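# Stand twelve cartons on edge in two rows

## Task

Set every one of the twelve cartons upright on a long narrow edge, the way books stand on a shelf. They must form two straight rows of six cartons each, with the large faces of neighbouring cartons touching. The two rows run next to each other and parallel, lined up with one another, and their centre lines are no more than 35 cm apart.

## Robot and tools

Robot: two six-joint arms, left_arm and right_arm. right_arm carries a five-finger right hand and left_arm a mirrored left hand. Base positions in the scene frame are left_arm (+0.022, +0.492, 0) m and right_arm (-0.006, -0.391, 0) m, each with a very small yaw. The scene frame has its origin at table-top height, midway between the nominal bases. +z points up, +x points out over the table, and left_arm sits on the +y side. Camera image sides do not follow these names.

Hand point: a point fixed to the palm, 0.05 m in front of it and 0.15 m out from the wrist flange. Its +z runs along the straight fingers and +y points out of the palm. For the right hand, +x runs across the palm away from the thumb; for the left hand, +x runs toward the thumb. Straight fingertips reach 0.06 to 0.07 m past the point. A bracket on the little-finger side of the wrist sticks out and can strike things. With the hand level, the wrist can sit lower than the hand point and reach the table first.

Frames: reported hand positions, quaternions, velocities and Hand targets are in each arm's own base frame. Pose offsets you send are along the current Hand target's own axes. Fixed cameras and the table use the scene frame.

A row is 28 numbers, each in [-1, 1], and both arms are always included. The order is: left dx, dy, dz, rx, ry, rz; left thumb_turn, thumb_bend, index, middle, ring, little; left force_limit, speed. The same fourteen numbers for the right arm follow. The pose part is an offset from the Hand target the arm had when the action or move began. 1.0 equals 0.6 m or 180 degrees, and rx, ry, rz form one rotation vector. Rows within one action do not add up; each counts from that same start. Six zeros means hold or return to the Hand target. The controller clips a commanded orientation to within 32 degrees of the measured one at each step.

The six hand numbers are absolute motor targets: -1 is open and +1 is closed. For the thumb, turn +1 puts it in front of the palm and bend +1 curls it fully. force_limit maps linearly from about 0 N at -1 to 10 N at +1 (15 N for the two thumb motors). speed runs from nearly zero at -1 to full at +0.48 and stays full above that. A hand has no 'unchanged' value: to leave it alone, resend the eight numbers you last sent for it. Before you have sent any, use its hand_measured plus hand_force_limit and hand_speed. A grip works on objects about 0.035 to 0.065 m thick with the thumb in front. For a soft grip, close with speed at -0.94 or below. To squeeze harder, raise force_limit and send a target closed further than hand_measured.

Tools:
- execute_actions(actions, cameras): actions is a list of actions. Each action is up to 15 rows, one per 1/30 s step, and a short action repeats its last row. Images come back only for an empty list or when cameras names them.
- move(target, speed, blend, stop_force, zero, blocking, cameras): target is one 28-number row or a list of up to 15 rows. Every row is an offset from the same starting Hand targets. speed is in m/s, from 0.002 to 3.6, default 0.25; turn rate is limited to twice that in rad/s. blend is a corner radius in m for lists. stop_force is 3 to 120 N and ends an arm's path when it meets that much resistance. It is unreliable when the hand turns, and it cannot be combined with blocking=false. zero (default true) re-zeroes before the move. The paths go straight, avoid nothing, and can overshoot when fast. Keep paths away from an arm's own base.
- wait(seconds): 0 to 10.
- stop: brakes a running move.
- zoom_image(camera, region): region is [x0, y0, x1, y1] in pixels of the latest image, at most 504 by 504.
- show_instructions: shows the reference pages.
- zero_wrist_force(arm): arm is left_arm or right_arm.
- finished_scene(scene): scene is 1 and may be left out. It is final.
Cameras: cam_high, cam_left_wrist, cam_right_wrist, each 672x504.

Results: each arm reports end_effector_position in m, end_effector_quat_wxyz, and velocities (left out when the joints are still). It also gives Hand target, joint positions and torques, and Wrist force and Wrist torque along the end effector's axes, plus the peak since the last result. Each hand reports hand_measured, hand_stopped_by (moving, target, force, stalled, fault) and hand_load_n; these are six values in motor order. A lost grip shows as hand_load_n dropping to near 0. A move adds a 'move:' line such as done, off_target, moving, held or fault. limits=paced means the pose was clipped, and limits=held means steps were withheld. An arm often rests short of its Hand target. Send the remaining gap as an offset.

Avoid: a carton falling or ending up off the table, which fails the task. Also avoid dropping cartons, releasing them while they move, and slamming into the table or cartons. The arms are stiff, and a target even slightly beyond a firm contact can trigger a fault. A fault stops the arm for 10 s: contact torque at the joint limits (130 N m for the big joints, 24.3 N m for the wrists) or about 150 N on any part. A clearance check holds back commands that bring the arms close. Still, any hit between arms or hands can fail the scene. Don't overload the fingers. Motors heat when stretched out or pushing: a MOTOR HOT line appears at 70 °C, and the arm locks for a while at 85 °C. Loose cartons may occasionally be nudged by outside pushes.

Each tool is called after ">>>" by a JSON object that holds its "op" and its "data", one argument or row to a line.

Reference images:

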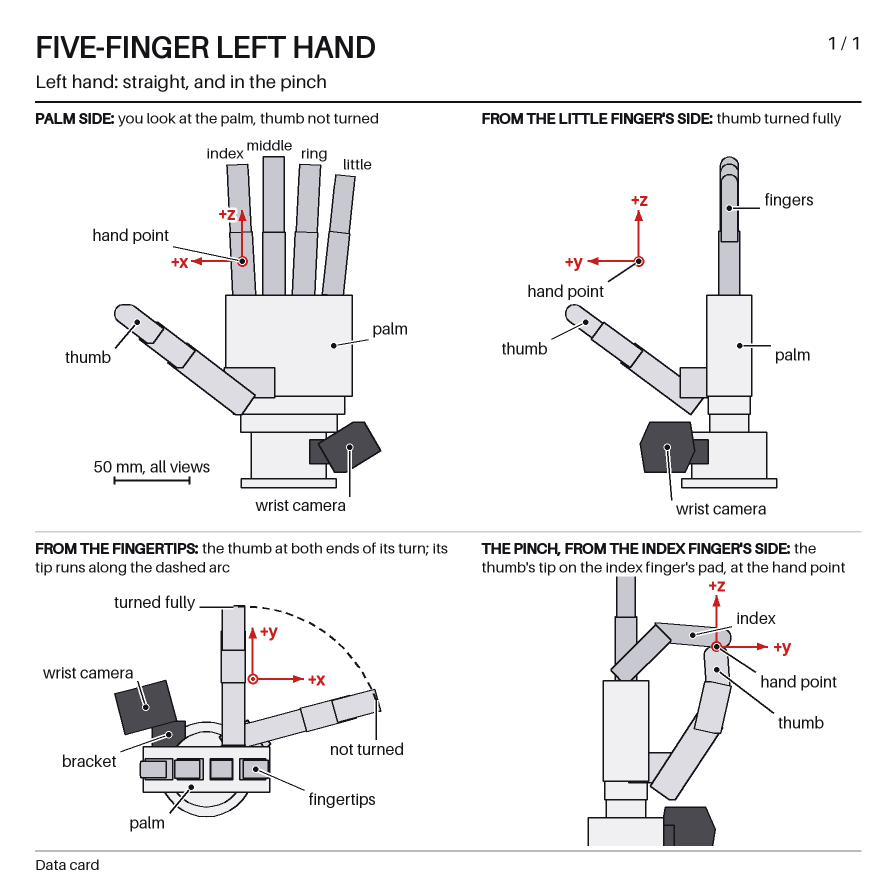

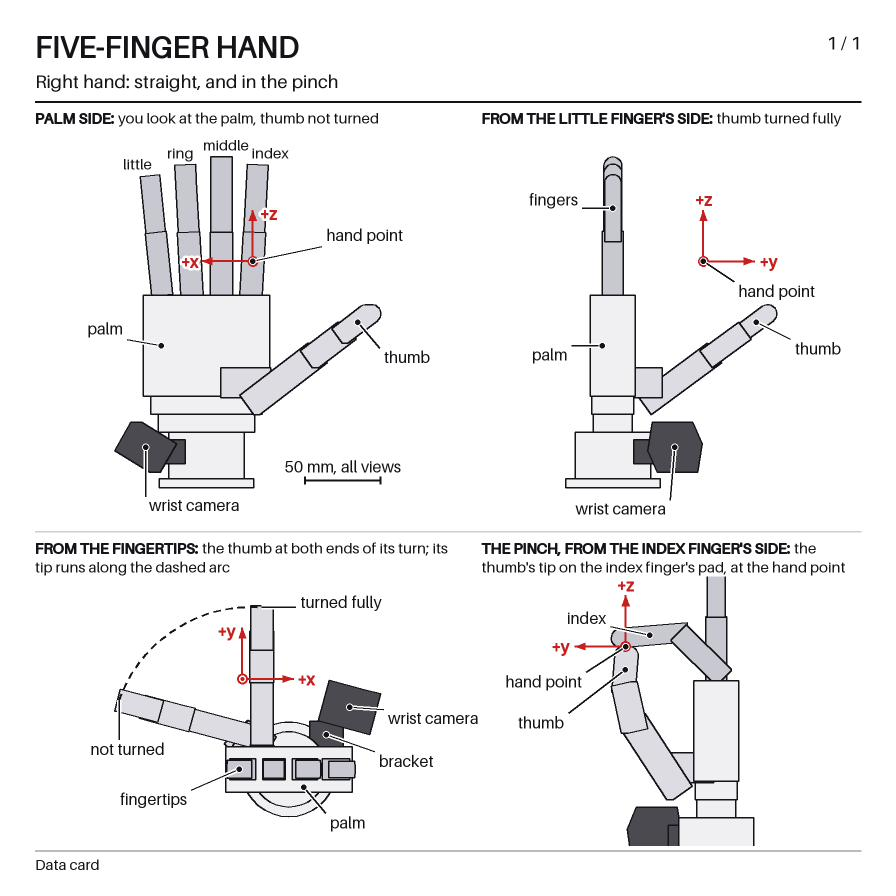

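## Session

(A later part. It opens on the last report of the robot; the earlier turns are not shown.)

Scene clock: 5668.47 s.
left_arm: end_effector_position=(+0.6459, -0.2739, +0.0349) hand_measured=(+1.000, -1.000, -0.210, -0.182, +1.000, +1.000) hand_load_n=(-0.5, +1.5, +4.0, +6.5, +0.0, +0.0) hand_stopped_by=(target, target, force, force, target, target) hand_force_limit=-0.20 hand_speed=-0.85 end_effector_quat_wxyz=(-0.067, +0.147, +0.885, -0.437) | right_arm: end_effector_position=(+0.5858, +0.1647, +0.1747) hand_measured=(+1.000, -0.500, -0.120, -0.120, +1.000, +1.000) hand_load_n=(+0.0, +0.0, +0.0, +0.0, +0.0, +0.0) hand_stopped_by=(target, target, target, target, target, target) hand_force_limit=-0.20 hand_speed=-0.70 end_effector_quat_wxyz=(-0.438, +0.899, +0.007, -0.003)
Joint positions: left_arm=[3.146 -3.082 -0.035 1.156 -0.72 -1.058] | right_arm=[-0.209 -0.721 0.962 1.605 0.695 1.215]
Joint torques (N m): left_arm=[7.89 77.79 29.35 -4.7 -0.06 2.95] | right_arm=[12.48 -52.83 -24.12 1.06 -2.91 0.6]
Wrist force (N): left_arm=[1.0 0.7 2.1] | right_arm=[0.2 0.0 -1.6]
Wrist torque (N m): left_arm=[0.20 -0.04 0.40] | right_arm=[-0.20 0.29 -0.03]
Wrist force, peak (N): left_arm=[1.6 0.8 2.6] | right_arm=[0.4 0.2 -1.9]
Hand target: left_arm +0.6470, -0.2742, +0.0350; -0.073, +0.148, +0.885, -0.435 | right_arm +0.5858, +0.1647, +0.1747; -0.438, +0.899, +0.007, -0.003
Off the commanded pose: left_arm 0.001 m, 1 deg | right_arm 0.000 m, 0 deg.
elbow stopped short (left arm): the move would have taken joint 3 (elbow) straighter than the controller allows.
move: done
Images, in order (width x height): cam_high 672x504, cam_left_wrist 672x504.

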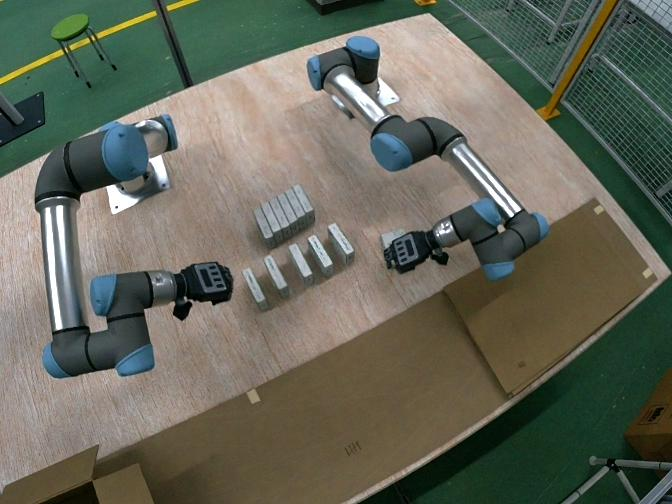

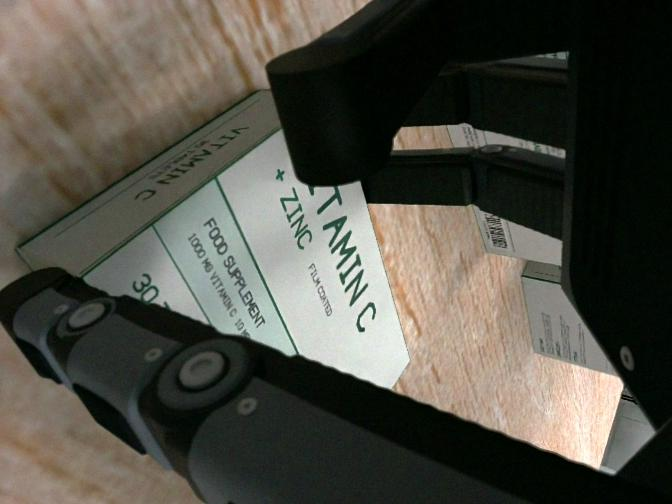

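>>> {"op": "move", "data": {
  "target": [
    [0.0528,-0.0125,-0.011,0,0,0,1,-1,0.2,0.2,1,1,-0.2,-0.85,0,0,0,0,0,0,1,-0.5,-0.12,-0.12,1,1,-0.2,-0.7],
    [0.1323,-0.186,-0.1135,0,0,0,1,-1,0.2,0.2,1,1,-0.2,-0.85,0,0,0,0,0,0,1,-0.5,-0.12,-0.12,1,1,-0.2,-0.7]
  ],
  "speed": [0.04,0.08],
  "blend": [0.005,0],
  "cameras": ["cam_high","cam_left_wrist"]
}}

Scene clock: 5736.97 s.
left_arm: end_effector_position=(+0.5673, -0.2618, +0.1650) hand_measured=(+1.000, -1.000, -0.210, -0.182, +1.000, +1.000) hand_load_n=(-0.5, +1.5, +3.5, +6.5, +0.5, +0.0) hand_stopped_by=(target, target, force, force, target, target) hand_force_limit=-0.20 hand_speed=-0.85 end_effector_quat_wxyz=(-0.073, +0.148, +0.885, -0.435) | right_arm: end_effector_position=(+0.5858, +0.1647, +0.1747) hand_measured=(+1.000, -0.500, -0.120, -0.120, +1.000, +1.000) hand_load_n=(+0.0, +0.0, +0.0, +0.0, +0.0, +0.0) hand_stopped_by=(target, target, target, target, target, target) hand_force_limit=-0.20 hand_speed=-0.70 end_effector_quat_wxyz=(-0.438, +0.899, +0.007, -0.003)
Joint positions: left_arm=[3.163 -2.549 -0.786 1.341 -0.734 -1.027] | right_arm=[-0.209 -0.721 0.962 1.605 0.695 1.215]
Joint torques (N m): left_arm=[6.23 45.39 29.41 -0.84 -0.79 2.52] | right_arm=[12.71 -52.46 -23.53 1.28 -2.8 0.09]
Wrist force (N): left_arm=[1.3 1.2 2.5] | right_arm=[0.3 -0.1 -1.4]
Wrist torque (N m): left_arm=[0.26 -0.10 0.31] | right_arm=[-0.23 0.27 -0.03]
Wrist force, peak (N): left_arm=[1.6 1.4 2.7] | right_arm=[0.0 0.0 -1.8]
Hand target: left_arm +0.5674, -0.2618, +0.1650; -0.073, +0.148, +0.885, -0.435 | right_arm +0.5858, +0.1647, +0.1747; -0.438, +0.899, +0.007, -0.003
Off the commanded pose: left_arm 0.000 m, 0 deg | right_arm 0.000 m, 0 deg.
move: done
Images, in order (width x height): cam_high 672x504, cam_left_wrist 672x504.

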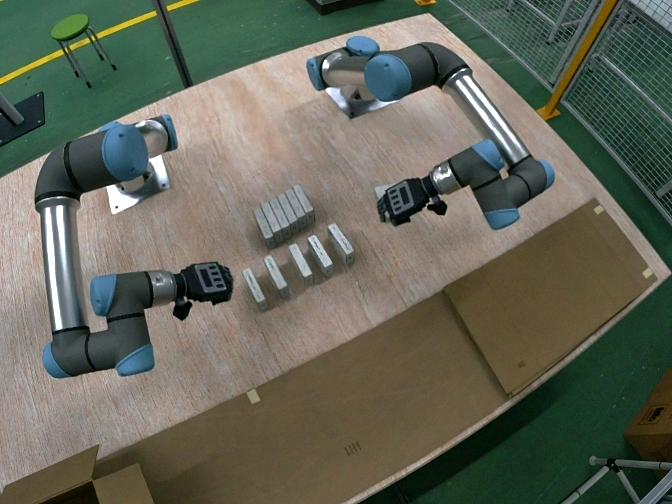

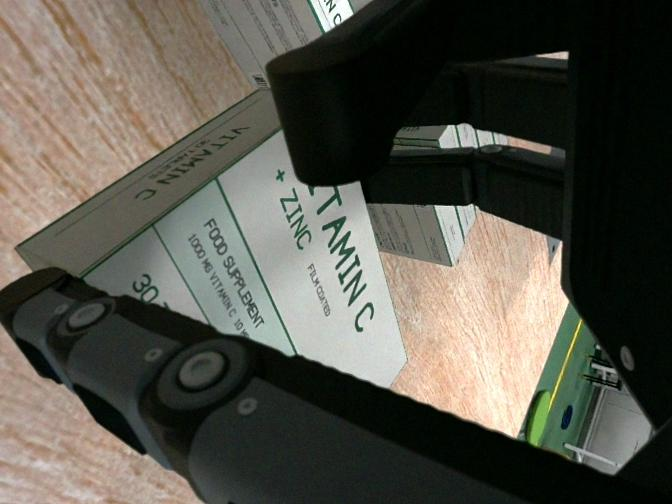

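>>> {"op": "move", "data": {
  "target": [0.346,-0.2128,0.1262,0,-0.0911,-0.0702,1,-1,0.2,0.2,1,1,-0.2,-0.85,0,0,0,0,0,0,1,-0.5,-0.12,-0.12,1,1,-0.2,-0.7],
  "speed": 0.15
}}

>>> {"op": "move", "data": {
  "target": [
    [0,0,0,0,-0.0644,-0.4958,1,-1,0.2,0.2,1,1,-0.2,-0.85,0,0,0,0,0,0,1,-0.5,-0.12,-0.12,1,1,-0.2,-0.7],
    [0.0557,-0.0264,0.1709,0,-0.1289,-0.9917,1,-1,0.2,0.2,1,1,-0.2,-0.85,0,0,0,0,0,0,1,-0.5,-0.12,-0.12,1,1,-0.2,-0.7]
  ],
  "speed": 0.28,
  "blend": 0.02,
  "cameras": ["cam_high","cam_left_wrist"]
}}

>>> {"op": "zoom_image", "data": {
  "camera": "cam_high",
  "region": [230, 140, 340, 260]
}}

>>> {"op": "zoom_image", "data": {
  "camera": "cam_left_wrist",
  "region": [330, 100, 580, 350]
}}

Scene clock: 5755.73 s.
left_arm: end_effector_position=(+0.3262, -0.3244, +0.2200) hand_measured=(+1.000, -1.000, -0.210, -0.182, +1.000, +1.000) hand_load_n=(-0.5, +1.5, +3.5, +6.5, +0.0, +0.0) hand_stopped_by=(target, target, force, force, target, target) hand_force_limit=-0.20 hand_speed=-0.85 end_effector_quat_wxyz=(+0.006, -0.013, +0.897, -0.441) | right_arm: end_effector_position=(+0.5858, +0.1647, +0.1747) hand_measured=(+1.000, -0.500, -0.120, -0.120, +1.000, +1.000) hand_load_n=(+0.0, +0.0, +0.0, +0.0, +0.0, +0.0) hand_stopped_by=(target, target, target, target, target, target) hand_force_limit=-0.20 hand_speed=-0.70 end_effector_quat_wxyz=(-0.438, +0.899, +0.007, -0.003)
Joint positions: left_arm=[3.061 -1.802 -1.709 2.081 -0.665 -1.749] | right_arm=[-0.209 -0.721 0.962 1.605 0.695 1.215]
Joint torques (N m): left_arm=[4.53 40.24 10.45 -1.63 3.52 -2.84] | right_arm=[12.47 -53.19 -23.21 1.31 -2.64 -0.09]
Wrist force (N): left_arm=[1.4 0.9 2.6] | right_arm=[0.3 0.1 -1.3]
Wrist torque (N m): left_arm=[0.18 -0.11 0.32] | right_arm=[-0.20 0.28 -0.02]
Wrist force, peak (N): left_arm=[2.8 0.6 2.8] | right_arm=[0.2 0.1 -1.8]
Hand target: left_arm +0.3262, -0.3245, +0.2200; +0.006, -0.013, +0.897, -0.441 | right_arm +0.5858, +0.1647, +0.1747; -0.438, +0.899, +0.007, -0.003
Off the commanded pose: left_arm 0.000 m, 0 deg | right_arm 0.000 m, 0 deg.
move: done

Scene clock: 5761.87 s.
left_arm: end_effector_position=(+0.2954, -0.4163, +0.1699) hand_measured=(+1.000, -1.000, -0.210, -0.182, +1.000, +1.000) hand_load_n=(+0.0, +1.5, +4.0, +7.0, +0.0, +0.0) hand_stopped_by=(target, target, force, force, target, target) hand_force_limit=-0.20 hand_speed=-0.85 end_effector_quat_wxyz=(+0.322, +0.947, +0.014, +0.005) | right_arm: end_effector_position=(+0.5858, +0.1647, +0.1747) hand_measured=(+1.000, -0.500, -0.120, -0.120, +1.000, +1.000) hand_load_n=(+0.0, +0.0, +0.0, +0.0, +0.0, +0.0) hand_stopped_by=(target, target, target, target, target, target) hand_force_limit=-0.20 hand_speed=-0.70 end_effector_quat_wxyz=(-0.438, +0.899, +0.007, -0.003)
Joint positions: left_arm=[2.849 -1.773 -1.976 2.415 -0.954 -5.11] | right_arm=[-0.209 -0.721 0.962 1.605 0.695 1.215]
Joint torques (N m): left_arm=[4.13 37.65 10.59 -4.22 2.24 -3.03] | right_arm=[12.63 -53.52 -22.14 1.42 -2.72 -0.64]
Wrist force (N): left_arm=[0.0 -0.6 2.1] | right_arm=[0.2 0.3 -1.4]
Wrist torque (N m): left_arm=[-0.09 0.06 0.04] | right_arm=[-0.16 0.29 -0.02]
Wrist force, peak (N): left_arm=[1.2 1.2 2.9] | right_arm=[0.1 0.1 -1.8]
Hand target: left_arm +0.2954, -0.4163, +0.1699; +0.322, +0.947, +0.014, +0.004 | right_arm +0.5858, +0.1647, +0.1747; -0.438, +0.899, +0.007, -0.003
Off the commanded pose: left_arm 0.000 m, 0 deg | right_arm 0.000 m, 0 deg.
move: done
Images, in order (width x height): cam_high 672x504, cam_left_wrist 672x504.

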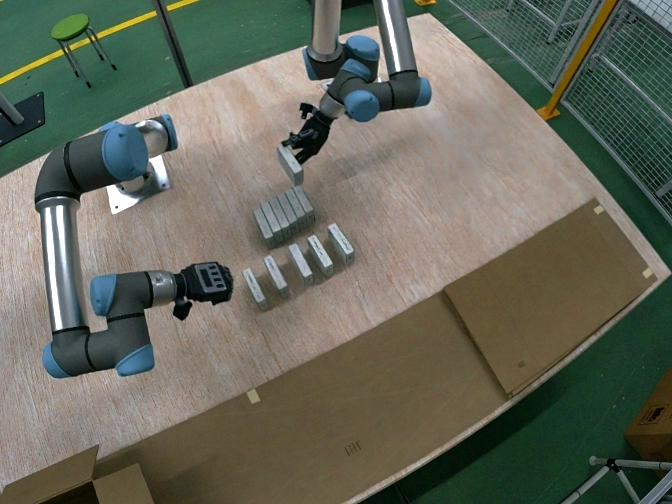

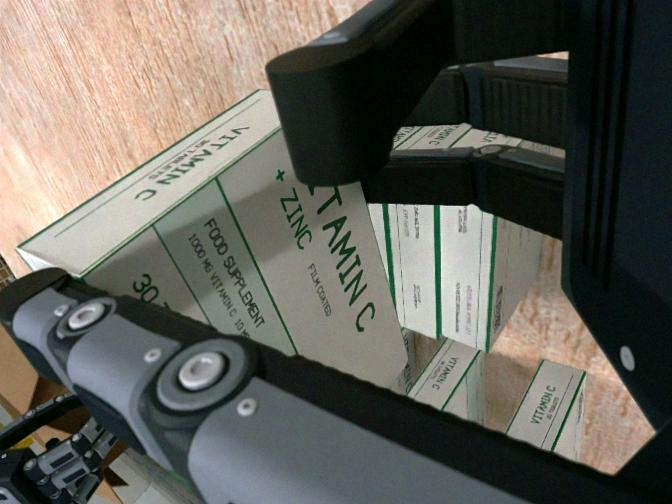

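Scaled by 4.200 from the camera's 672x504 image, which has a finer 960x720 frame.

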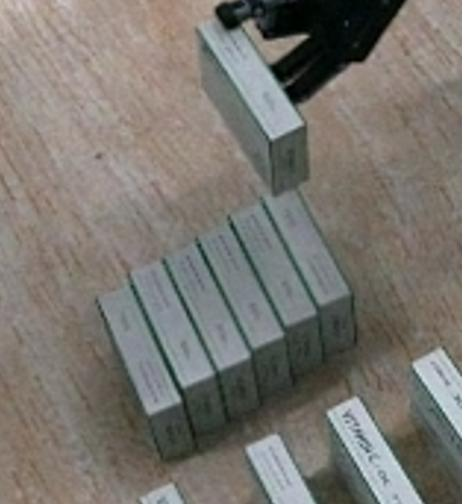

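Scaled by 2.016 from the camera's 672x504 image, which has a finer 960x720 frame.

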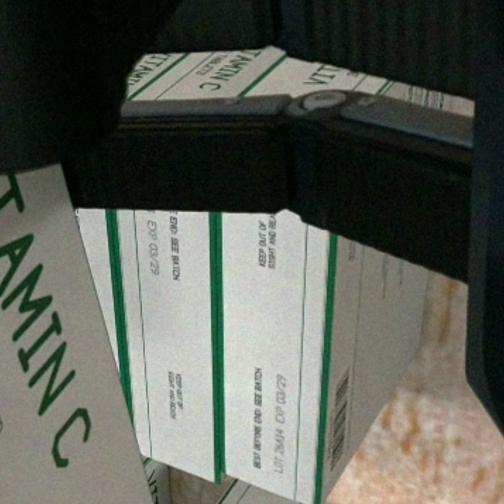

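>>> {"op": "move", "data": {
  "target": [0,-0.0458,0.0594,0,-0.0183,0.0238,1,-1,0.2,0.2,1,1,-0.2,-0.85,0,0,0,0,0,0,1,-0.5,-0.12,-0.12,1,1,-0.2,-0.7],
  "speed": 0.05,
  "stop_force": 6,
  "cameras": ["cam_high","cam_left_wrist"]
}}

>>> {"op": "zoom_image", "data": {
  "camera": "cam_high",
  "region": [250, 140, 350, 250]
}}

>>> {"op": "zoom_image", "data": {
  "camera": "cam_left_wrist",
  "region": [330, 100, 580, 350]
}}

Scene clock: 5796.27 s.
left_arm: end_effector_position=(+0.2953, -0.4162, +0.1249) hand_measured=(+1.000, -1.000, -0.210, -0.182, +1.000, +1.000) hand_load_n=(+0.0, +1.5, +4.0, +7.0, +0.0, +0.0) hand_stopped_by=(target, target, force, force, target, target) hand_force_limit=-0.20 hand_speed=-0.85 end_effector_quat_wxyz=(+0.322, +0.946, -0.031, -0.011) | right_arm: end_effector_position=(+0.5858, +0.1647, +0.1747) hand_measured=(+1.000, -0.500, -0.120, -0.120, +1.000, +1.000) hand_load_n=(+0.0, +0.0, +0.0, +0.0, +0.0, +0.0) hand_stopped_by=(target, target, target, target, target, target) hand_force_limit=-0.20 hand_speed=-0.70 end_effector_quat_wxyz=(-0.438, +0.899, +0.007, -0.003)
Joint positions: left_arm=[2.874 -1.89 -1.991 2.463 -0.931 -4.966] | right_arm=[-0.209 -0.721 0.962 1.605 0.695 1.215]
Joint torques (N m): left_arm=[-9.36 41.09 24.85 -4.36 -1.06 0.15] | right_arm=[12.73 -52.34 -23.59 1.56 -2.8 -1.01]
Wrist force (N): left_arm=[0.0 -0.6 2.3] | right_arm=[0.2 0.4 -1.6]
Wrist torque (N m): left_arm=[-0.09 0.06 0.20] | right_arm=[-0.14 0.29 -0.01]
Wrist force, peak (N): left_arm=[0.0 -1.2 2.7] | right_arm=[0.5 -0.1 -1.7]
Hand target: left_arm +0.2953, -0.4162, +0.1249; +0.322, +0.946, -0.031, -0.011 | right_arm +0.5858, +0.1647, +0.1747; -0.438, +0.899, +0.007, -0.003
Off the commanded pose: left_arm 0.000 m, 0 deg | right_arm 0.000 m, 0 deg.
move: done
Images, in order (width x height): cam_high 672x504, cam_left_wrist 672x504.

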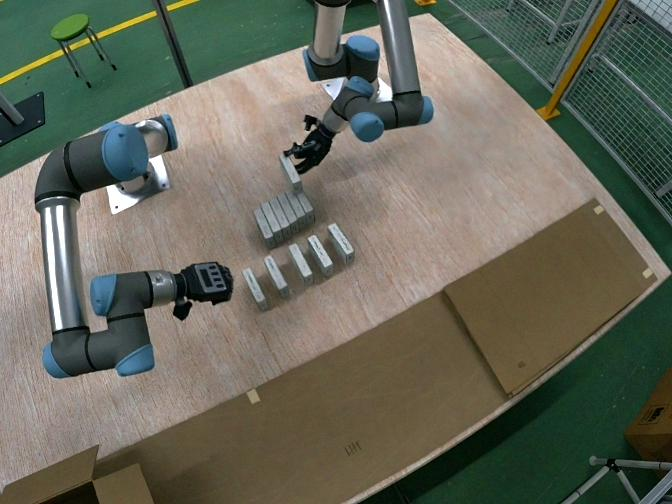

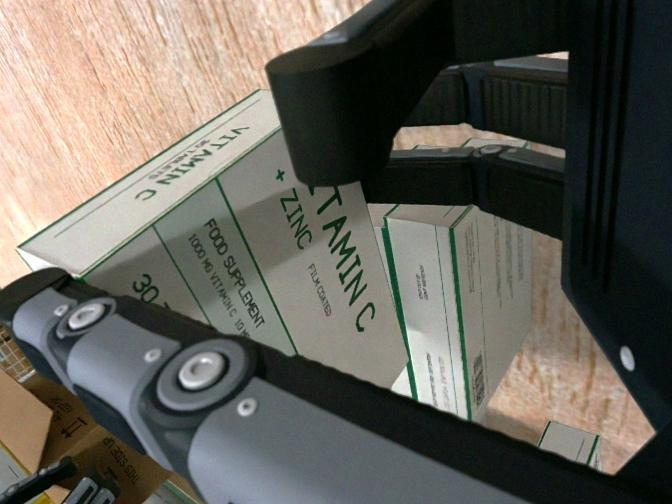

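Scaled by 4.582 from the camera's 672x504 image, which has a finer 960x720 frame.

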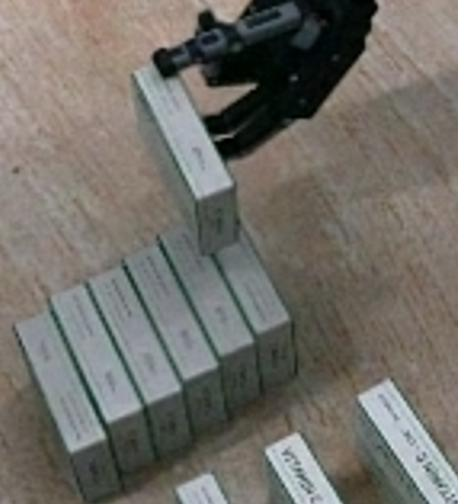

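Scaled by 2.016 from the camera's 672x504 image, which has a finer 960x720 frame.

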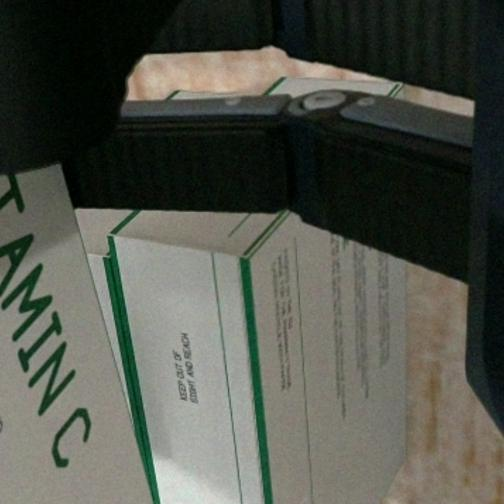

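>>> {"op": "move", "data": {
  "target": [0.0067,-0.0153,0.0198,0,0,0,1,-1,0.2,0.2,1,1,-0.2,-0.85,0,0,0,0,0,0,1,-0.5,-0.12,-0.12,1,1,-0.2,-0.7],
  "speed": 0.03,
  "stop_force": 5
}}

>>> {"op": "move", "data": {
  "target": [0,-0.0234,0.0304,0,0,0,1,-1,0.2,0.2,1,1,-0.2,-0.85,0,0,0,0,0,0,1,-0.5,-0.12,-0.12,1,1,-0.2,-0.7],
  "speed": 0.01,
  "stop_force": 3,
  "cameras": ["cam_high","cam_left_wrist"]
}}

>>> {"op": "zoom_image", "data": {
  "camera": "cam_high",
  "region": [250, 140, 350, 250]
}}

>>> {"op": "zoom_image", "data": {
  "camera": "cam_left_wrist",
  "region": [330, 100, 580, 350]
}}

Scene clock: 5827.33 s.
left_arm: end_effector_position=(+0.2993, -0.4164, +0.1099) hand_measured=(+1.000, -1.000, -0.210, -0.182, +1.000, +1.000) hand_load_n=(+0.0, +1.5, +4.0, +7.0, +0.0, +0.0) hand_stopped_by=(target, target, force, force, target, target) hand_force_limit=-0.20 hand_speed=-0.85 end_effector_quat_wxyz=(+0.322, +0.946, -0.031, -0.011) | right_arm: end_effector_position=(+0.5858, +0.1647, +0.1747) hand_measured=(+1.000, -0.500, -0.120, -0.120, +1.000, +1.000) hand_load_n=(+0.0, +0.0, +0.0, +0.0, +0.0, +0.0) hand_stopped_by=(target, target, target, target, target, target) hand_force_limit=-0.20 hand_speed=-0.70 end_effector_quat_wxyz=(-0.438, +0.899, +0.007, -0.003)
Joint positions: left_arm=[2.876 -1.923 -1.994 2.498 -0.931 -4.963] | right_arm=[-0.209 -0.721 0.962 1.605 0.695 1.215]
Joint torques (N m): left_arm=[-6.5 42.06 19.84 -4.35 2.77 -2.46] | right_arm=[12.26 -53.12 -22.1 1.44 -2.68 -1.17]
Wrist force (N): left_arm=[0.2 -0.5 2.3] | right_arm=[0.4 -0.2 -1.4]
Wrist torque (N m): left_arm=[-0.09 0.03 0.02] | right_arm=[-0.24 0.27 -0.03]
Wrist force, peak (N): left_arm=[0.2 -0.8 2.8] | right_arm=[0.2 0.3 -1.9]
Hand target: left_arm +0.2994, -0.4164, +0.1099; +0.322, +0.946, -0.031, -0.011 | right_arm +0.5858, +0.1647, +0.1747; -0.438, +0.899, +0.007, -0.003
Off the commanded pose: left_arm 0.000 m, 0 deg | right_arm 0.000 m, 0 deg.
move: done

Scene clock: 5829.60 s.
left_arm: end_effector_position=(+0.2993, -0.4164, +0.0978) hand_measured=(+1.000, -1.000, -0.210, -0.182, +1.000, +1.000) hand_load_n=(-3.5, +1.0, +0.0, +5.0, +0.0, +0.0) hand_stopped_by=(target, target, force, force, target, target) hand_force_limit=-0.20 hand_speed=-0.85 end_effector_quat_wxyz=(+0.322, +0.946, -0.031, -0.011) | right_arm: end_effector_position=(+0.5858, +0.1647, +0.1747) hand_measured=(+1.000, -0.500, -0.120, -0.120, +1.000, +1.000) hand_load_n=(+0.0, +0.0, +0.0, +0.0, +0.0, +0.0) hand_stopped_by=(target, target, target, target, target, target) hand_force_limit=-0.20 hand_speed=-0.70 end_effector_quat_wxyz=(-0.438, +0.899, +0.007, -0.003)
Joint positions: left_arm=[2.876 -1.946 -2.004 2.529 -0.931 -4.963] | right_arm=[-0.209 -0.721 0.962 1.605 0.695 1.215]
Joint torques (N m): left_arm=[-5.76 41.28 23.71 -4.36 2.03 -2.29] | right_arm=[12.1 -53.85 -22.72 1.56 -2.76 -1.41]
Wrist force (N): left_arm=[-0.5 1.1 1.0] | right_arm=[-0.1 0.0 -1.5]
Wrist torque (N m): left_arm=[-0.08 0.14 0.09] | right_arm=[-0.21 0.33 -0.04]
Wrist force, peak (N): left_arm=[0.1 -0.6 2.6] | right_arm=[0.4 0.2 -1.7]
Hand target: left_arm +0.2993, -0.4164, +0.0978; +0.322, +0.946, -0.031, -0.011 (not the last commanded pose) | right_arm +0.5858, +0.1647, +0.1747; -0.438, +0.899, +0.007, -0.003
Off the commanded pose: left_arm 0.011 m, 0 deg | right_arm 0.000 m, 0 deg.
move: contact (left_arm)
Images, in order (width x height): cam_high 672x504, cam_left_wrist 672x504.

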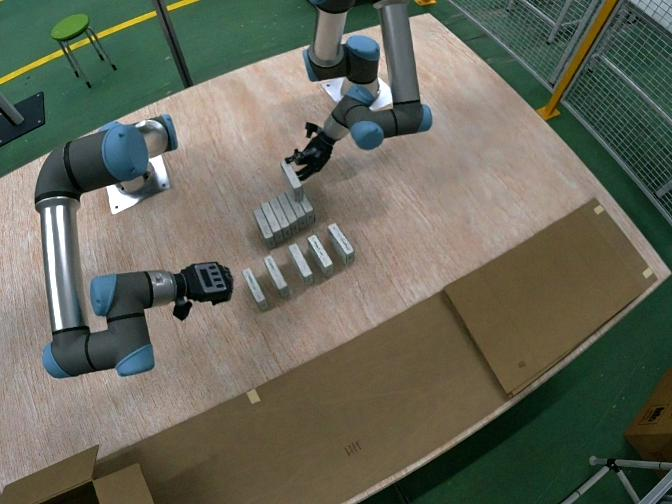

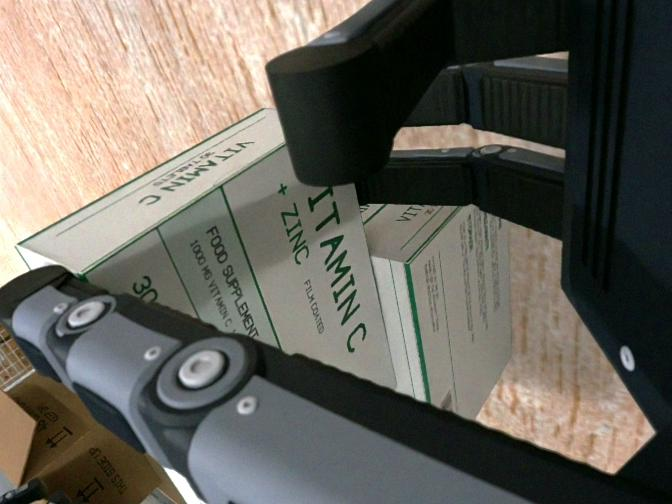

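Scaled by 4.582 from the camera's 672x504 image, which has a finer 960x720 frame.

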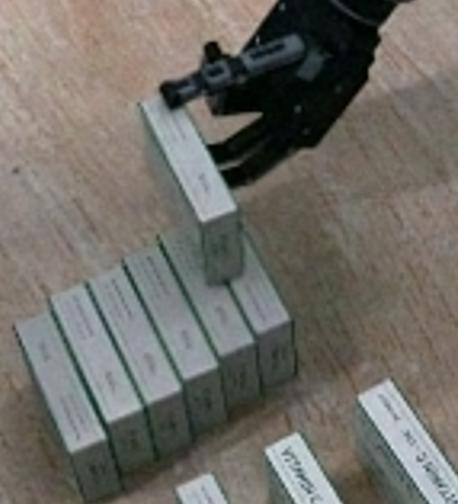

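Scaled by 2.016 from the camera's 672x504 image, which has a finer 960x720 frame.

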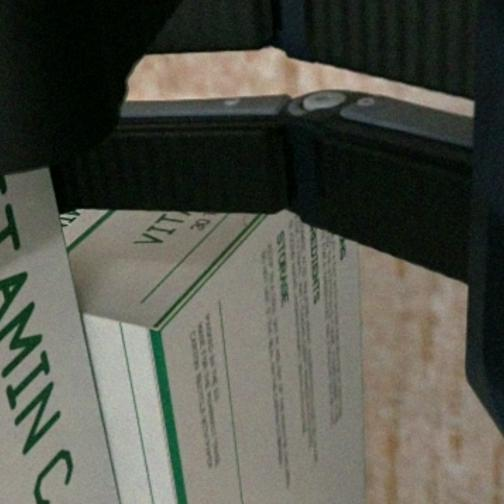

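>>> {"op": "move", "data": {
  "target": [0,-0.0041,0.0053,0,0,0,1,-1,0.2,0.2,1,1,-0.2,-0.85,0,0,0,0,0,0,1,-0.5,-0.12,-0.12,1,1,-0.2,-0.7],
  "speed": 0.008,
  "stop_force": 3.5,
  "cameras": ["cam_left_wrist"]
}}

Scene clock: 5844.70 s.
left_arm: end_effector_position=(+0.2994, -0.4164, +0.0961) hand_measured=(+1.000, -1.000, -0.210, -0.182, +1.000, +1.000) hand_load_n=(-5.0, +1.5, +0.0, +4.5, +0.0, +0.0) hand_stopped_by=(target, target, force, force, target, target) hand_force_limit=-0.20 hand_speed=-0.85 end_effector_quat_wxyz=(+0.322, +0.946, -0.031, -0.011) | right_arm: end_effector_position=(+0.5858, +0.1647, +0.1747) hand_measured=(+1.000, -0.500, -0.120, -0.120, +1.000, +1.000) hand_load_n=(+0.0, +0.0, +0.0, +0.0, +0.0, +0.0) hand_stopped_by=(target, target, target, target, target, target) hand_force_limit=-0.20 hand_speed=-0.70 end_effector_quat_wxyz=(-0.438, +0.899, +0.007, -0.003)
Joint positions: left_arm=[2.876 -1.949 -2.005 2.534 -0.931 -4.963] | right_arm=[-0.209 -0.721 0.962 1.605 0.695 1.215]
Joint torques (N m): left_arm=[-4.18 40.52 23.49 -3.92 1.94 -1.72] | right_arm=[11.29 -52.37 -23.11 1.67 -2.59 -1.35]
Wrist force (N): left_arm=[-1.8 2.8 -1.3] | right_arm=[0.4 0.0 -1.2]
Wrist torque (N m): left_arm=[-0.05 0.15 0.12] | right_arm=[-0.22 0.25 -0.01]
Wrist force, peak (N): left_arm=[-2.4 4.3 -2.9] | right_arm=[0.5 0.2 -1.7]
Hand target: left_arm +0.2994, -0.4164, +0.0961; +0.322, +0.946, -0.031, -0.011 (not the last commanded pose) | right_arm +0.5858, +0.1647, +0.1747; -0.438, +0.899, +0.007, -0.003
Off the commanded pose: left_arm 0.002 m, 0 deg | right_arm 0.000 m, 0 deg.
move: contact (left_arm)
Images, in order (width x height): cam_left_wrist 672x504.

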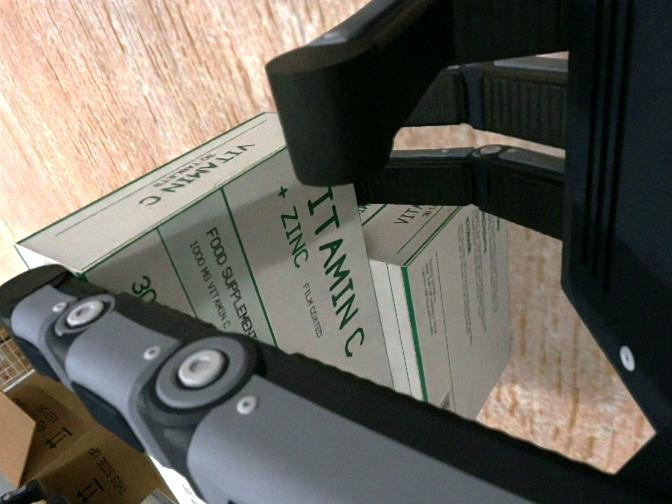

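>>> {"op": "move", "data": {
  "target": [0,0.0007,-0.0009,0,0,0,1,-1,-0.33,-0.33,1,1,-0.2,-0.85,0,0,0,0,0,0,1,-0.5,-0.12,-0.12,1,1,-0.2,-0.7],
  "speed": 0.02,
  "cameras": ["cam_high","cam_left_wrist"]
}}

>>> {"op": "zoom_image", "data": {
  "camera": "cam_high",
  "region": [250, 140, 350, 250]
}}

Scene clock: 5851.60 s.
left_arm: end_effector_position=(+0.2994, -0.4164, +0.0968) hand_measured=(+1.000, -1.000, -0.330, -0.330, +1.000, +1.000) hand_load_n=(+0.0, +0.0, +0.0, +0.0, +0.0, +0.0) hand_stopped_by=(target, target, target, target, target, target) hand_force_limit=-0.20 hand_speed=-0.85 end_effector_quat_wxyz=(+0.322, +0.946, -0.031, -0.011) | right_arm: end_effector_position=(+0.5858, +0.1647, +0.1747) hand_measured=(+1.000, -0.500, -0.120, -0.120, +1.000, +1.000) hand_load_n=(+0.0, +0.0, +0.0, +0.0, +0.0, +0.0) hand_stopped_by=(target, target, target, target, target, target) hand_force_limit=-0.20 hand_speed=-0.70 end_effector_quat_wxyz=(-0.438, +0.899, +0.007, -0.003)
Joint positions: left_arm=[2.876 -1.948 -2.004 2.532 -0.931 -4.963] | right_arm=[-0.209 -0.721 0.962 1.605 0.695 1.215]
Joint torques (N m): left_arm=[-5.95 39.89 23.09 -3.93 1.92 -2.27] | right_arm=[11.42 -53.1 -21.54 1.69 -2.72 -1.34]
Wrist force (N): left_arm=[0.1 -0.3 2.0] | right_arm=[0.1 0.2 -1.3]
Wrist torque (N m): left_arm=[-0.11 0.07 0.02] | right_arm=[-0.19 0.30 -0.02]
Wrist force, peak (N): left_arm=[-2.1 3.2 -1.4] | right_arm=[0.5 0.2 -1.7]
Hand target: left_arm +0.2994, -0.4164, +0.0968; +0.322, +0.946, -0.031, -0.011 | right_arm +0.5858, +0.1647, +0.1747; -0.438, +0.899, +0.007, -0.003
Off the commanded pose: left_arm 0.000 m, 0 deg | right_arm 0.000 m, 0 deg.
move: done
Images, in order (width x height): cam_high 672x504, cam_left_wrist 672x504.

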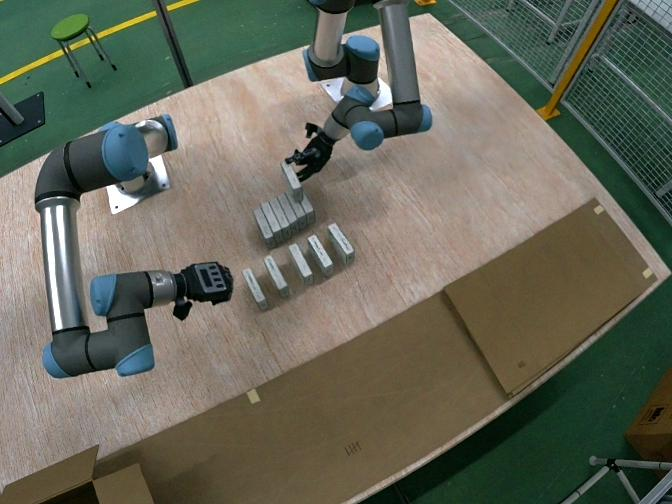

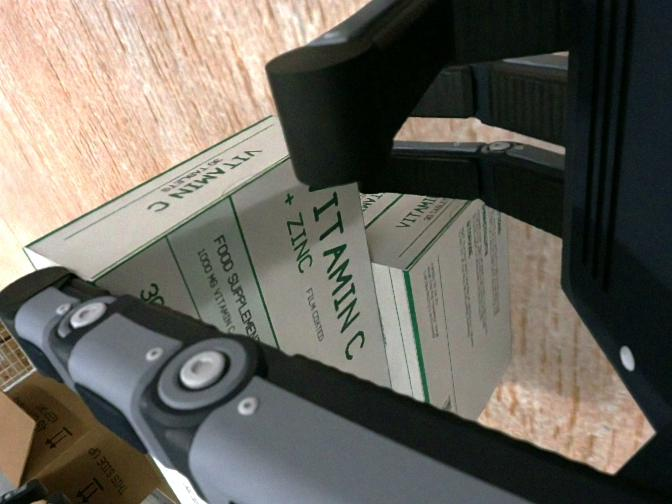

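Scaled by 4.582 from the camera's 672x504 image, which has a finer 960x720 frame.

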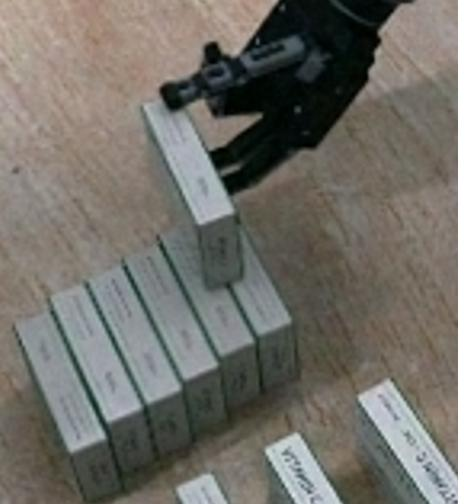

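Stable. Raise and withdraw.

>>> {"op": "move", "data": {
  "target": [
    [0,0.0036,-0.0046,0,0,0,1,-1,-0.33,-0.33,1,1,-0.2,-0.85,0,0,0,0,0,0,1,-0.5,-0.12,-0.12,1,1,-0.2,-0.7],
    [0,-0.0889,-0.0758,0,0,0,1,-1,-0.33,-0.33,1,1,-0.2,-0.85,0,0,0,0,0,0,1,-0.5,-0.12,-0.12,1,1,-0.2,-0.7]
  ],
  "speed": 0.06,
  "cameras": ["cam_high","cam_left_wrist"]
}}

>>> {"op": "zoom_image", "data": {
  "camera": "cam_high",
  "region": [250, 140, 350, 250]
}}

Scene clock: 5869.93 s.
left_arm: end_effector_position=(+0.3039, -0.3466, +0.1004) hand_measured=(+1.000, -1.000, -0.330, -0.330, +1.000, +1.000) hand_load_n=(+0.0, -0.5, +0.0, +0.0, +0.0, +0.0) hand_stopped_by=(target, target, target, target, target, target) hand_force_limit=-0.20 hand_speed=-0.85 end_effector_quat_wxyz=(+0.322, +0.946, -0.031, -0.011) | right_arm: end_effector_position=(+0.5858, +0.1647, +0.1747) hand_measured=(+1.000, -0.500, -0.120, -0.120, +1.000, +1.000) hand_load_n=(+0.0, +0.0, +0.0, +0.0, +0.0, +0.0) hand_stopped_by=(target, target, target, target, target, target) hand_force_limit=-0.20 hand_speed=-0.70 end_effector_quat_wxyz=(-0.438, +0.899, +0.007, -0.003)
Joint positions: left_arm=[3.102 -1.912 -2.112 2.433 -0.916 -4.681] | right_arm=[-0.209 -0.721 0.962 1.605 0.695 1.215]
Joint torques (N m): left_arm=[3.61 18.72 22.11 -0.81 -1.24 -0.63] | right_arm=[11.36 -52.92 -22.3 1.78 -2.59 -1.4]
Wrist force (N): left_arm=[0.1 -0.2 2.0] | right_arm=[0.2 0.1 -1.5]
Wrist torque (N m): left_arm=[-0.11 0.07 0.22] | right_arm=[-0.18 0.29 -0.02]
Wrist force, peak (N): left_arm=[0.2 0.7 2.4] | right_arm=[0.0 0.1 -1.9]
Hand target: left_arm +0.3040, -0.3466, +0.1003; +0.322, +0.946, -0.031, -0.011 | right_arm +0.5858, +0.1647, +0.1747; -0.438, +0.899, +0.007, -0.003
Off the commanded pose: left_arm 0.000 m, 0 deg | right_arm 0.000 m, 0 deg.
move: done
Images, in order (width x height): cam_high 672x504, cam_left_wrist 672x504.

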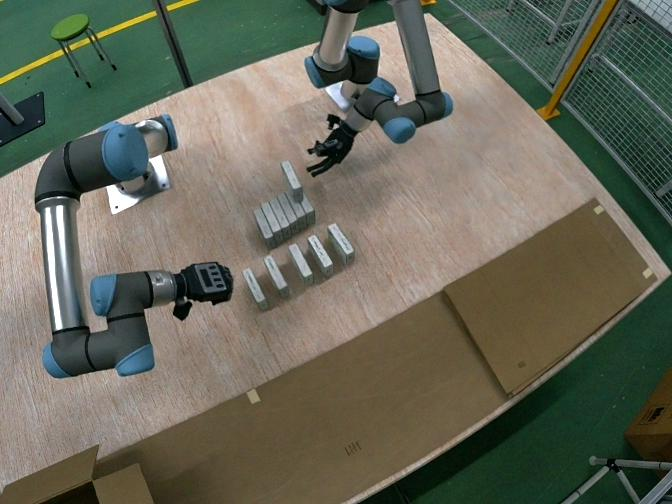

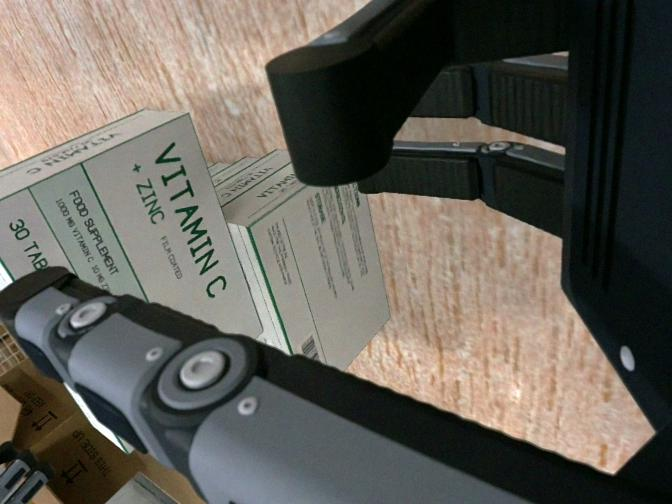

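Scaled by 4.582 from the camera's 672x504 image, which has a finer 960x720 frame.

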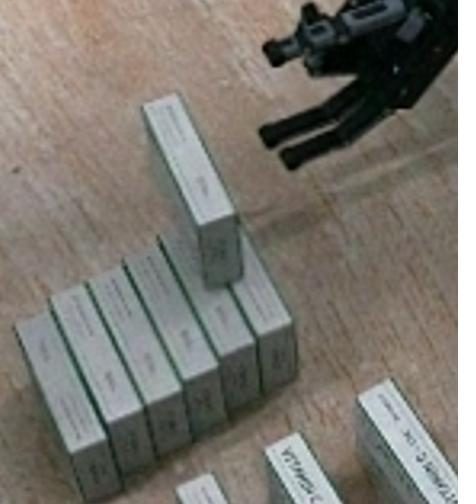

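>>> {"op": "move", "data": {
  "target": [
    [0.0002,0.1312,-0.1431,0,0.0644,0.4958,1,-0.5,-0.25,-0.25,1,1,-0.2,-0.7,0,0,0,0,0,0,1,-0.5,-0.12,-0.12,1,1,-0.2,-0.7],
    [0.0387,0.2408,-0.0515,0,0.1289,0.9917,1,-0.5,-0.25,-0.25,1,1,-0.2,-0.7,0,0,0,0,0,0,1,-0.5,-0.12,-0.12,1,1,-0.2,-0.7]
  ],
  "speed": 0.3,
  "blend": 0.02
}}

>>> {"op": "move", "data": {
  "target": [0,0.0528,0.0407,0,0.0088,0.0068,1,-0.5,-0.25,-0.25,1,1,-0.2,-0.7,0,0,0,0,0,0,1,-0.5,-0.12,-0.12,1,1,-0.2,-0.7],
  "speed": 0.08,
  "cameras": ["cam_high","cam_left_wrist"]
}}

>>> {"op": "zoom_image", "data": {
  "camera": "cam_left_wrist",
  "region": [0, 0, 360, 360]
}}

Scene clock: 5890.60 s.
left_arm: end_effector_position=(+0.3209, -0.4436, +0.2128) hand_measured=(+1.000, -0.500, -0.250, -0.250, +1.000, +1.000) hand_load_n=(+0.0, +0.0, +0.0, +0.0, +0.0, +0.0) hand_stopped_by=(target, target, target, target, target, target) hand_force_limit=-0.20 hand_speed=-0.70 end_effector_quat_wxyz=(-0.015, +0.029, +0.897, -0.441) | right_arm: end_effector_position=(+0.5858, +0.1647, +0.1747) hand_measured=(+1.000, -0.500, -0.120, -0.120, +1.000, +1.000) hand_load_n=(+0.0, +0.0, +0.0, +0.0, +0.0, +0.5) hand_stopped_by=(target, target, target, target, target, target) hand_force_limit=-0.20 hand_speed=-0.70 end_effector_quat_wxyz=(-0.438, +0.899, +0.007, -0.003)
Joint positions: left_arm=[2.769 -1.949 -1.471 2.222 -0.715 -2.05] | right_arm=[-0.209 -0.721 0.962 1.605 0.695 1.215]
Joint torques (N m): left_arm=[5.92 47.8 9.15 -0.13 2.88 1.93] | right_arm=[10.43 -52.73 -21.94 1.79 -2.51 -1.49]
Wrist force (N): left_arm=[1.4 0.5 2.1] | right_arm=[0.1 0.1 -1.3]
Wrist torque (N m): left_arm=[0.19 -0.12 0.52] | right_arm=[-0.21 0.30 -0.03]
Wrist force, peak (N): left_arm=[1.2 0.3 3.0] | right_arm=[0.3 0.2 -1.9]
Hand target: left_arm +0.3210, -0.4436, +0.2129; -0.015, +0.029, +0.897, -0.441 | right_arm +0.5858, +0.1647, +0.1747; -0.438, +0.899, +0.007, -0.003
Off the commanded pose: left_arm 0.000 m, 0 deg | right_arm 0.000 m, 0 deg.
move: done

Scene clock: 5891.40 s.
left_arm: end_effector_position=(+0.3209, -0.4436, +0.1728) hand_measured=(+1.000, -0.500, -0.250, -0.250, +1.000, +1.000) hand_load_n=(+0.0, +0.0, +0.0, +0.0, +0.0, +0.0) hand_stopped_by=(target, target, target, target, target, target) hand_force_limit=-0.20 hand_speed=-0.70 end_effector_quat_wxyz=(-0.022, +0.045, +0.896, -0.441) end_effector_velocity=(+0.000, +0.000, +0.002) end_effector_angular_velocity=(-0.001, +0.001, +0.003) | right_arm: end_effector_position=(+0.5858, +0.1647, +0.1747) hand_measured=(+1.000, -0.500, -0.120, -0.120, +1.000, +1.000) hand_load_n=(+0.0, +0.0, +0.0, +0.0, +0.0, +0.0) hand_stopped_by=(target, target, target, target, target, target) hand_force_limit=-0.20 hand_speed=-0.70 end_effector_quat_wxyz=(-0.438, +0.899, +0.007, -0.003)
Joint positions: left_arm=[2.771 -1.997 -1.519 2.279 -0.703 -1.997] | right_arm=[-0.209 -0.721 0.962 1.605 0.695 1.215]
Joint velocities: left_arm=[0 0.002 0.003 -0.002 0 -0.005] | right_arm=[within noise]
Joint torques (N m): left_arm=[5.51 50.64 28.92 -4.22 -0.58 -3.02] | right_arm=[11.09 -53.36 -22.12 2.08 -2.41 -1.4]
Wrist force (N): left_arm=[1.3 0.4 2.4] | right_arm=[0.4 -0.1 -1.3]
Wrist torque (N m): left_arm=[0.16 -0.09 0.50] | right_arm=[-0.24 0.26 -0.01]
Wrist force, peak (N): left_arm=[1.3 1.1 3.1] | right_arm=[0.0 0.3 -1.8]
Hand target: left_arm +0.3209, -0.4436, +0.1729; -0.022, +0.045, +0.896, -0.441 | right_arm +0.5858, +0.1647, +0.1747; -0.438, +0.899, +0.007, -0.003
Off the commanded pose: left_arm 0.000 m, 0 deg | right_arm 0.000 m, 0 deg.
move: done
Images, in order (width x height): cam_high 672x504, cam_left_wrist 672x504.

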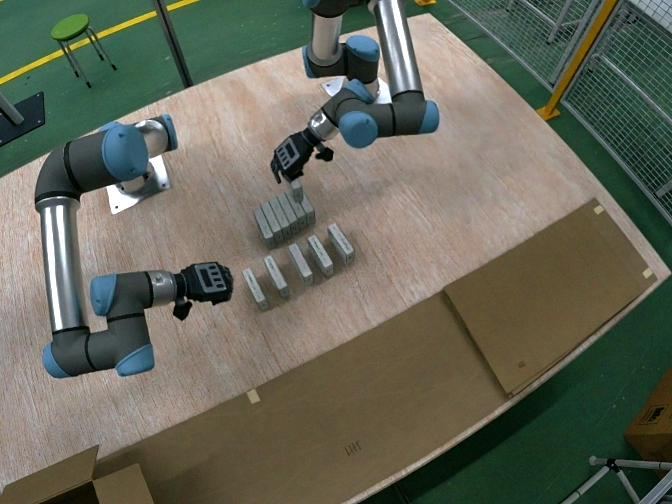

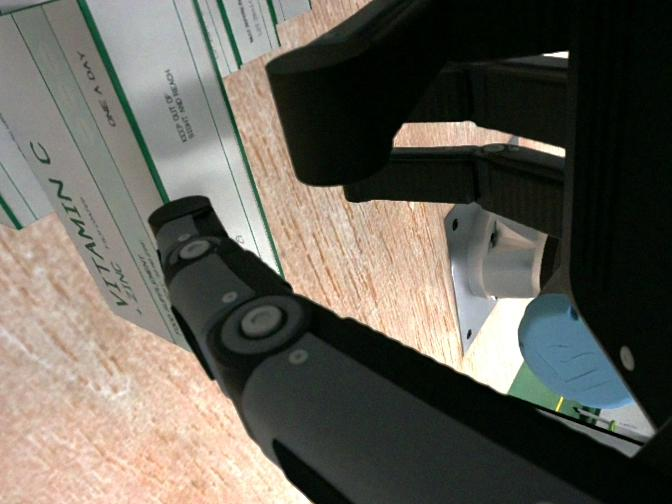

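Scaled by 1.400 from the camera's 672x504 image, which has a finer 960x720 frame.

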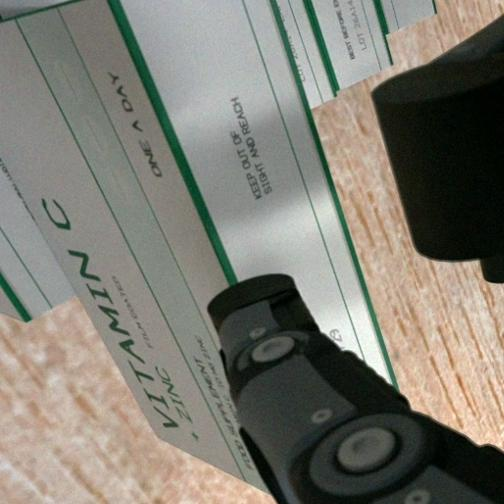

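>>> {"op": "move", "data": {
  "target": [-0.0083,0.0264,0.0203,0,0.022,0.0169,1,-0.5,-0.25,-0.25,1,1,-0.2,-0.7,0,0,0,0,0,0,1,-0.5,-0.12,-0.12,1,1,-0.2,-0.7],
  "speed": 0.06,
  "cameras": ["cam_high","cam_left_wrist"]
}}

>>> {"op": "zoom_image", "data": {
  "camera": "cam_left_wrist",
  "region": [0, 0, 360, 360]
}}

Scene clock: 5915.27 s.
left_arm: end_effector_position=(+0.3259, -0.4441, +0.1529) hand_measured=(+1.000, -0.500, -0.250, -0.250, +1.000, +1.000) hand_load_n=(+0.0, +0.0, +0.0, +0.0, +0.0, +0.0) hand_stopped_by=(target, target, target, target, target, target) hand_force_limit=-0.20 hand_speed=-0.70 end_effector_quat_wxyz=(-0.042, +0.084, +0.893, -0.439) | right_arm: end_effector_position=(+0.5858, +0.1647, +0.1747) hand_measured=(+1.000, -0.500, -0.120, -0.120, +1.000, +1.000) hand_load_n=(+0.0, +0.0, +0.0, +0.0, +0.0, +0.5) hand_stopped_by=(target, target, target, target, target, target) hand_force_limit=-0.20 hand_speed=-0.70 end_effector_quat_wxyz=(-0.438, +0.899, +0.007, -0.003)
Joint positions: left_arm=[2.775 -2.071 -1.489 2.217 -0.677 -1.86] | right_arm=[-0.209 -0.721 0.962 1.605 0.695 1.215]
Joint torques (N m): left_arm=[3.26 51.5 7.52 -0.42 -1.25 -1.94] | right_arm=[12.07 -52.89 -21.38 2 -2.67 -1.35]
Wrist force (N): left_arm=[1.2 0.2 2.3] | right_arm=[0.1 0.0 -1.3]
Wrist torque (N m): left_arm=[0.15 -0.10 0.52] | right_arm=[-0.22 0.29 -0.03]
Wrist force, peak (N): left_arm=[1.2 1.0 3.0] | right_arm=[0.1 0.2 -1.8]
Hand target: left_arm +0.3259, -0.4440, +0.1529; -0.042, +0.084, +0.894, -0.439 | right_arm +0.5858, +0.1647, +0.1747; -0.438, +0.899, +0.007, -0.003
Off the commanded pose: left_arm 0.000 m, 0 deg | right_arm 0.000 m, 0 deg.
move: done
Images, in order (width x height): cam_high 672x504, cam_left_wrist 672x504.

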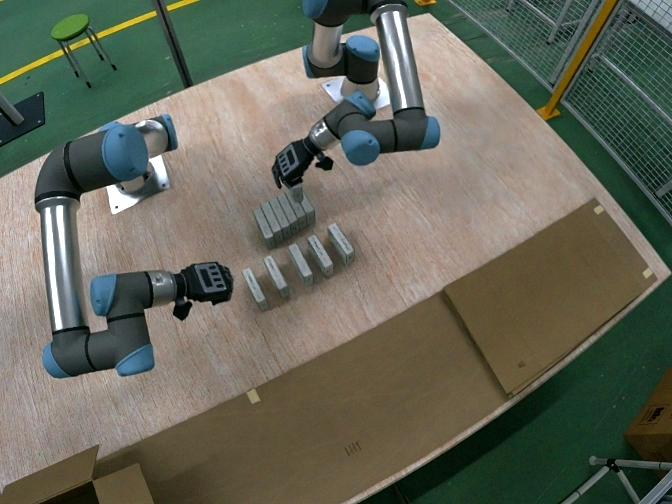

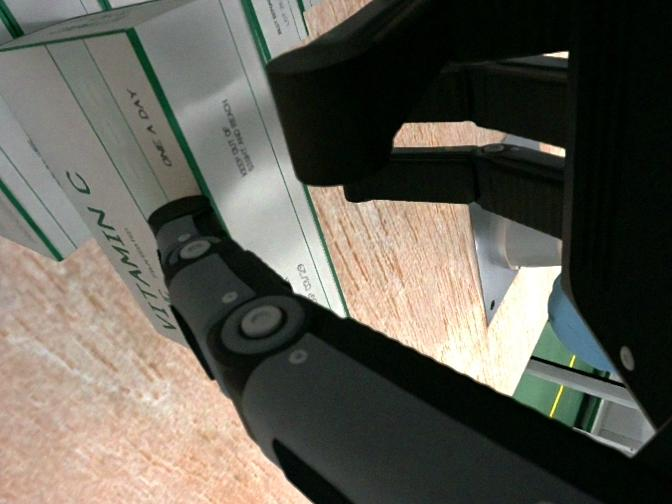

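Scaled by 1.400 from the camera's 672x504 image, which has a finer 960x720 frame.

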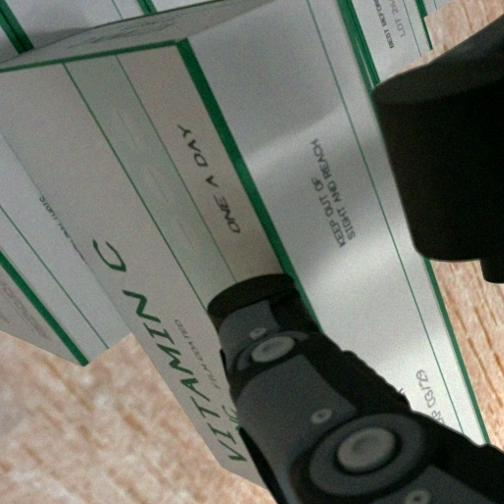

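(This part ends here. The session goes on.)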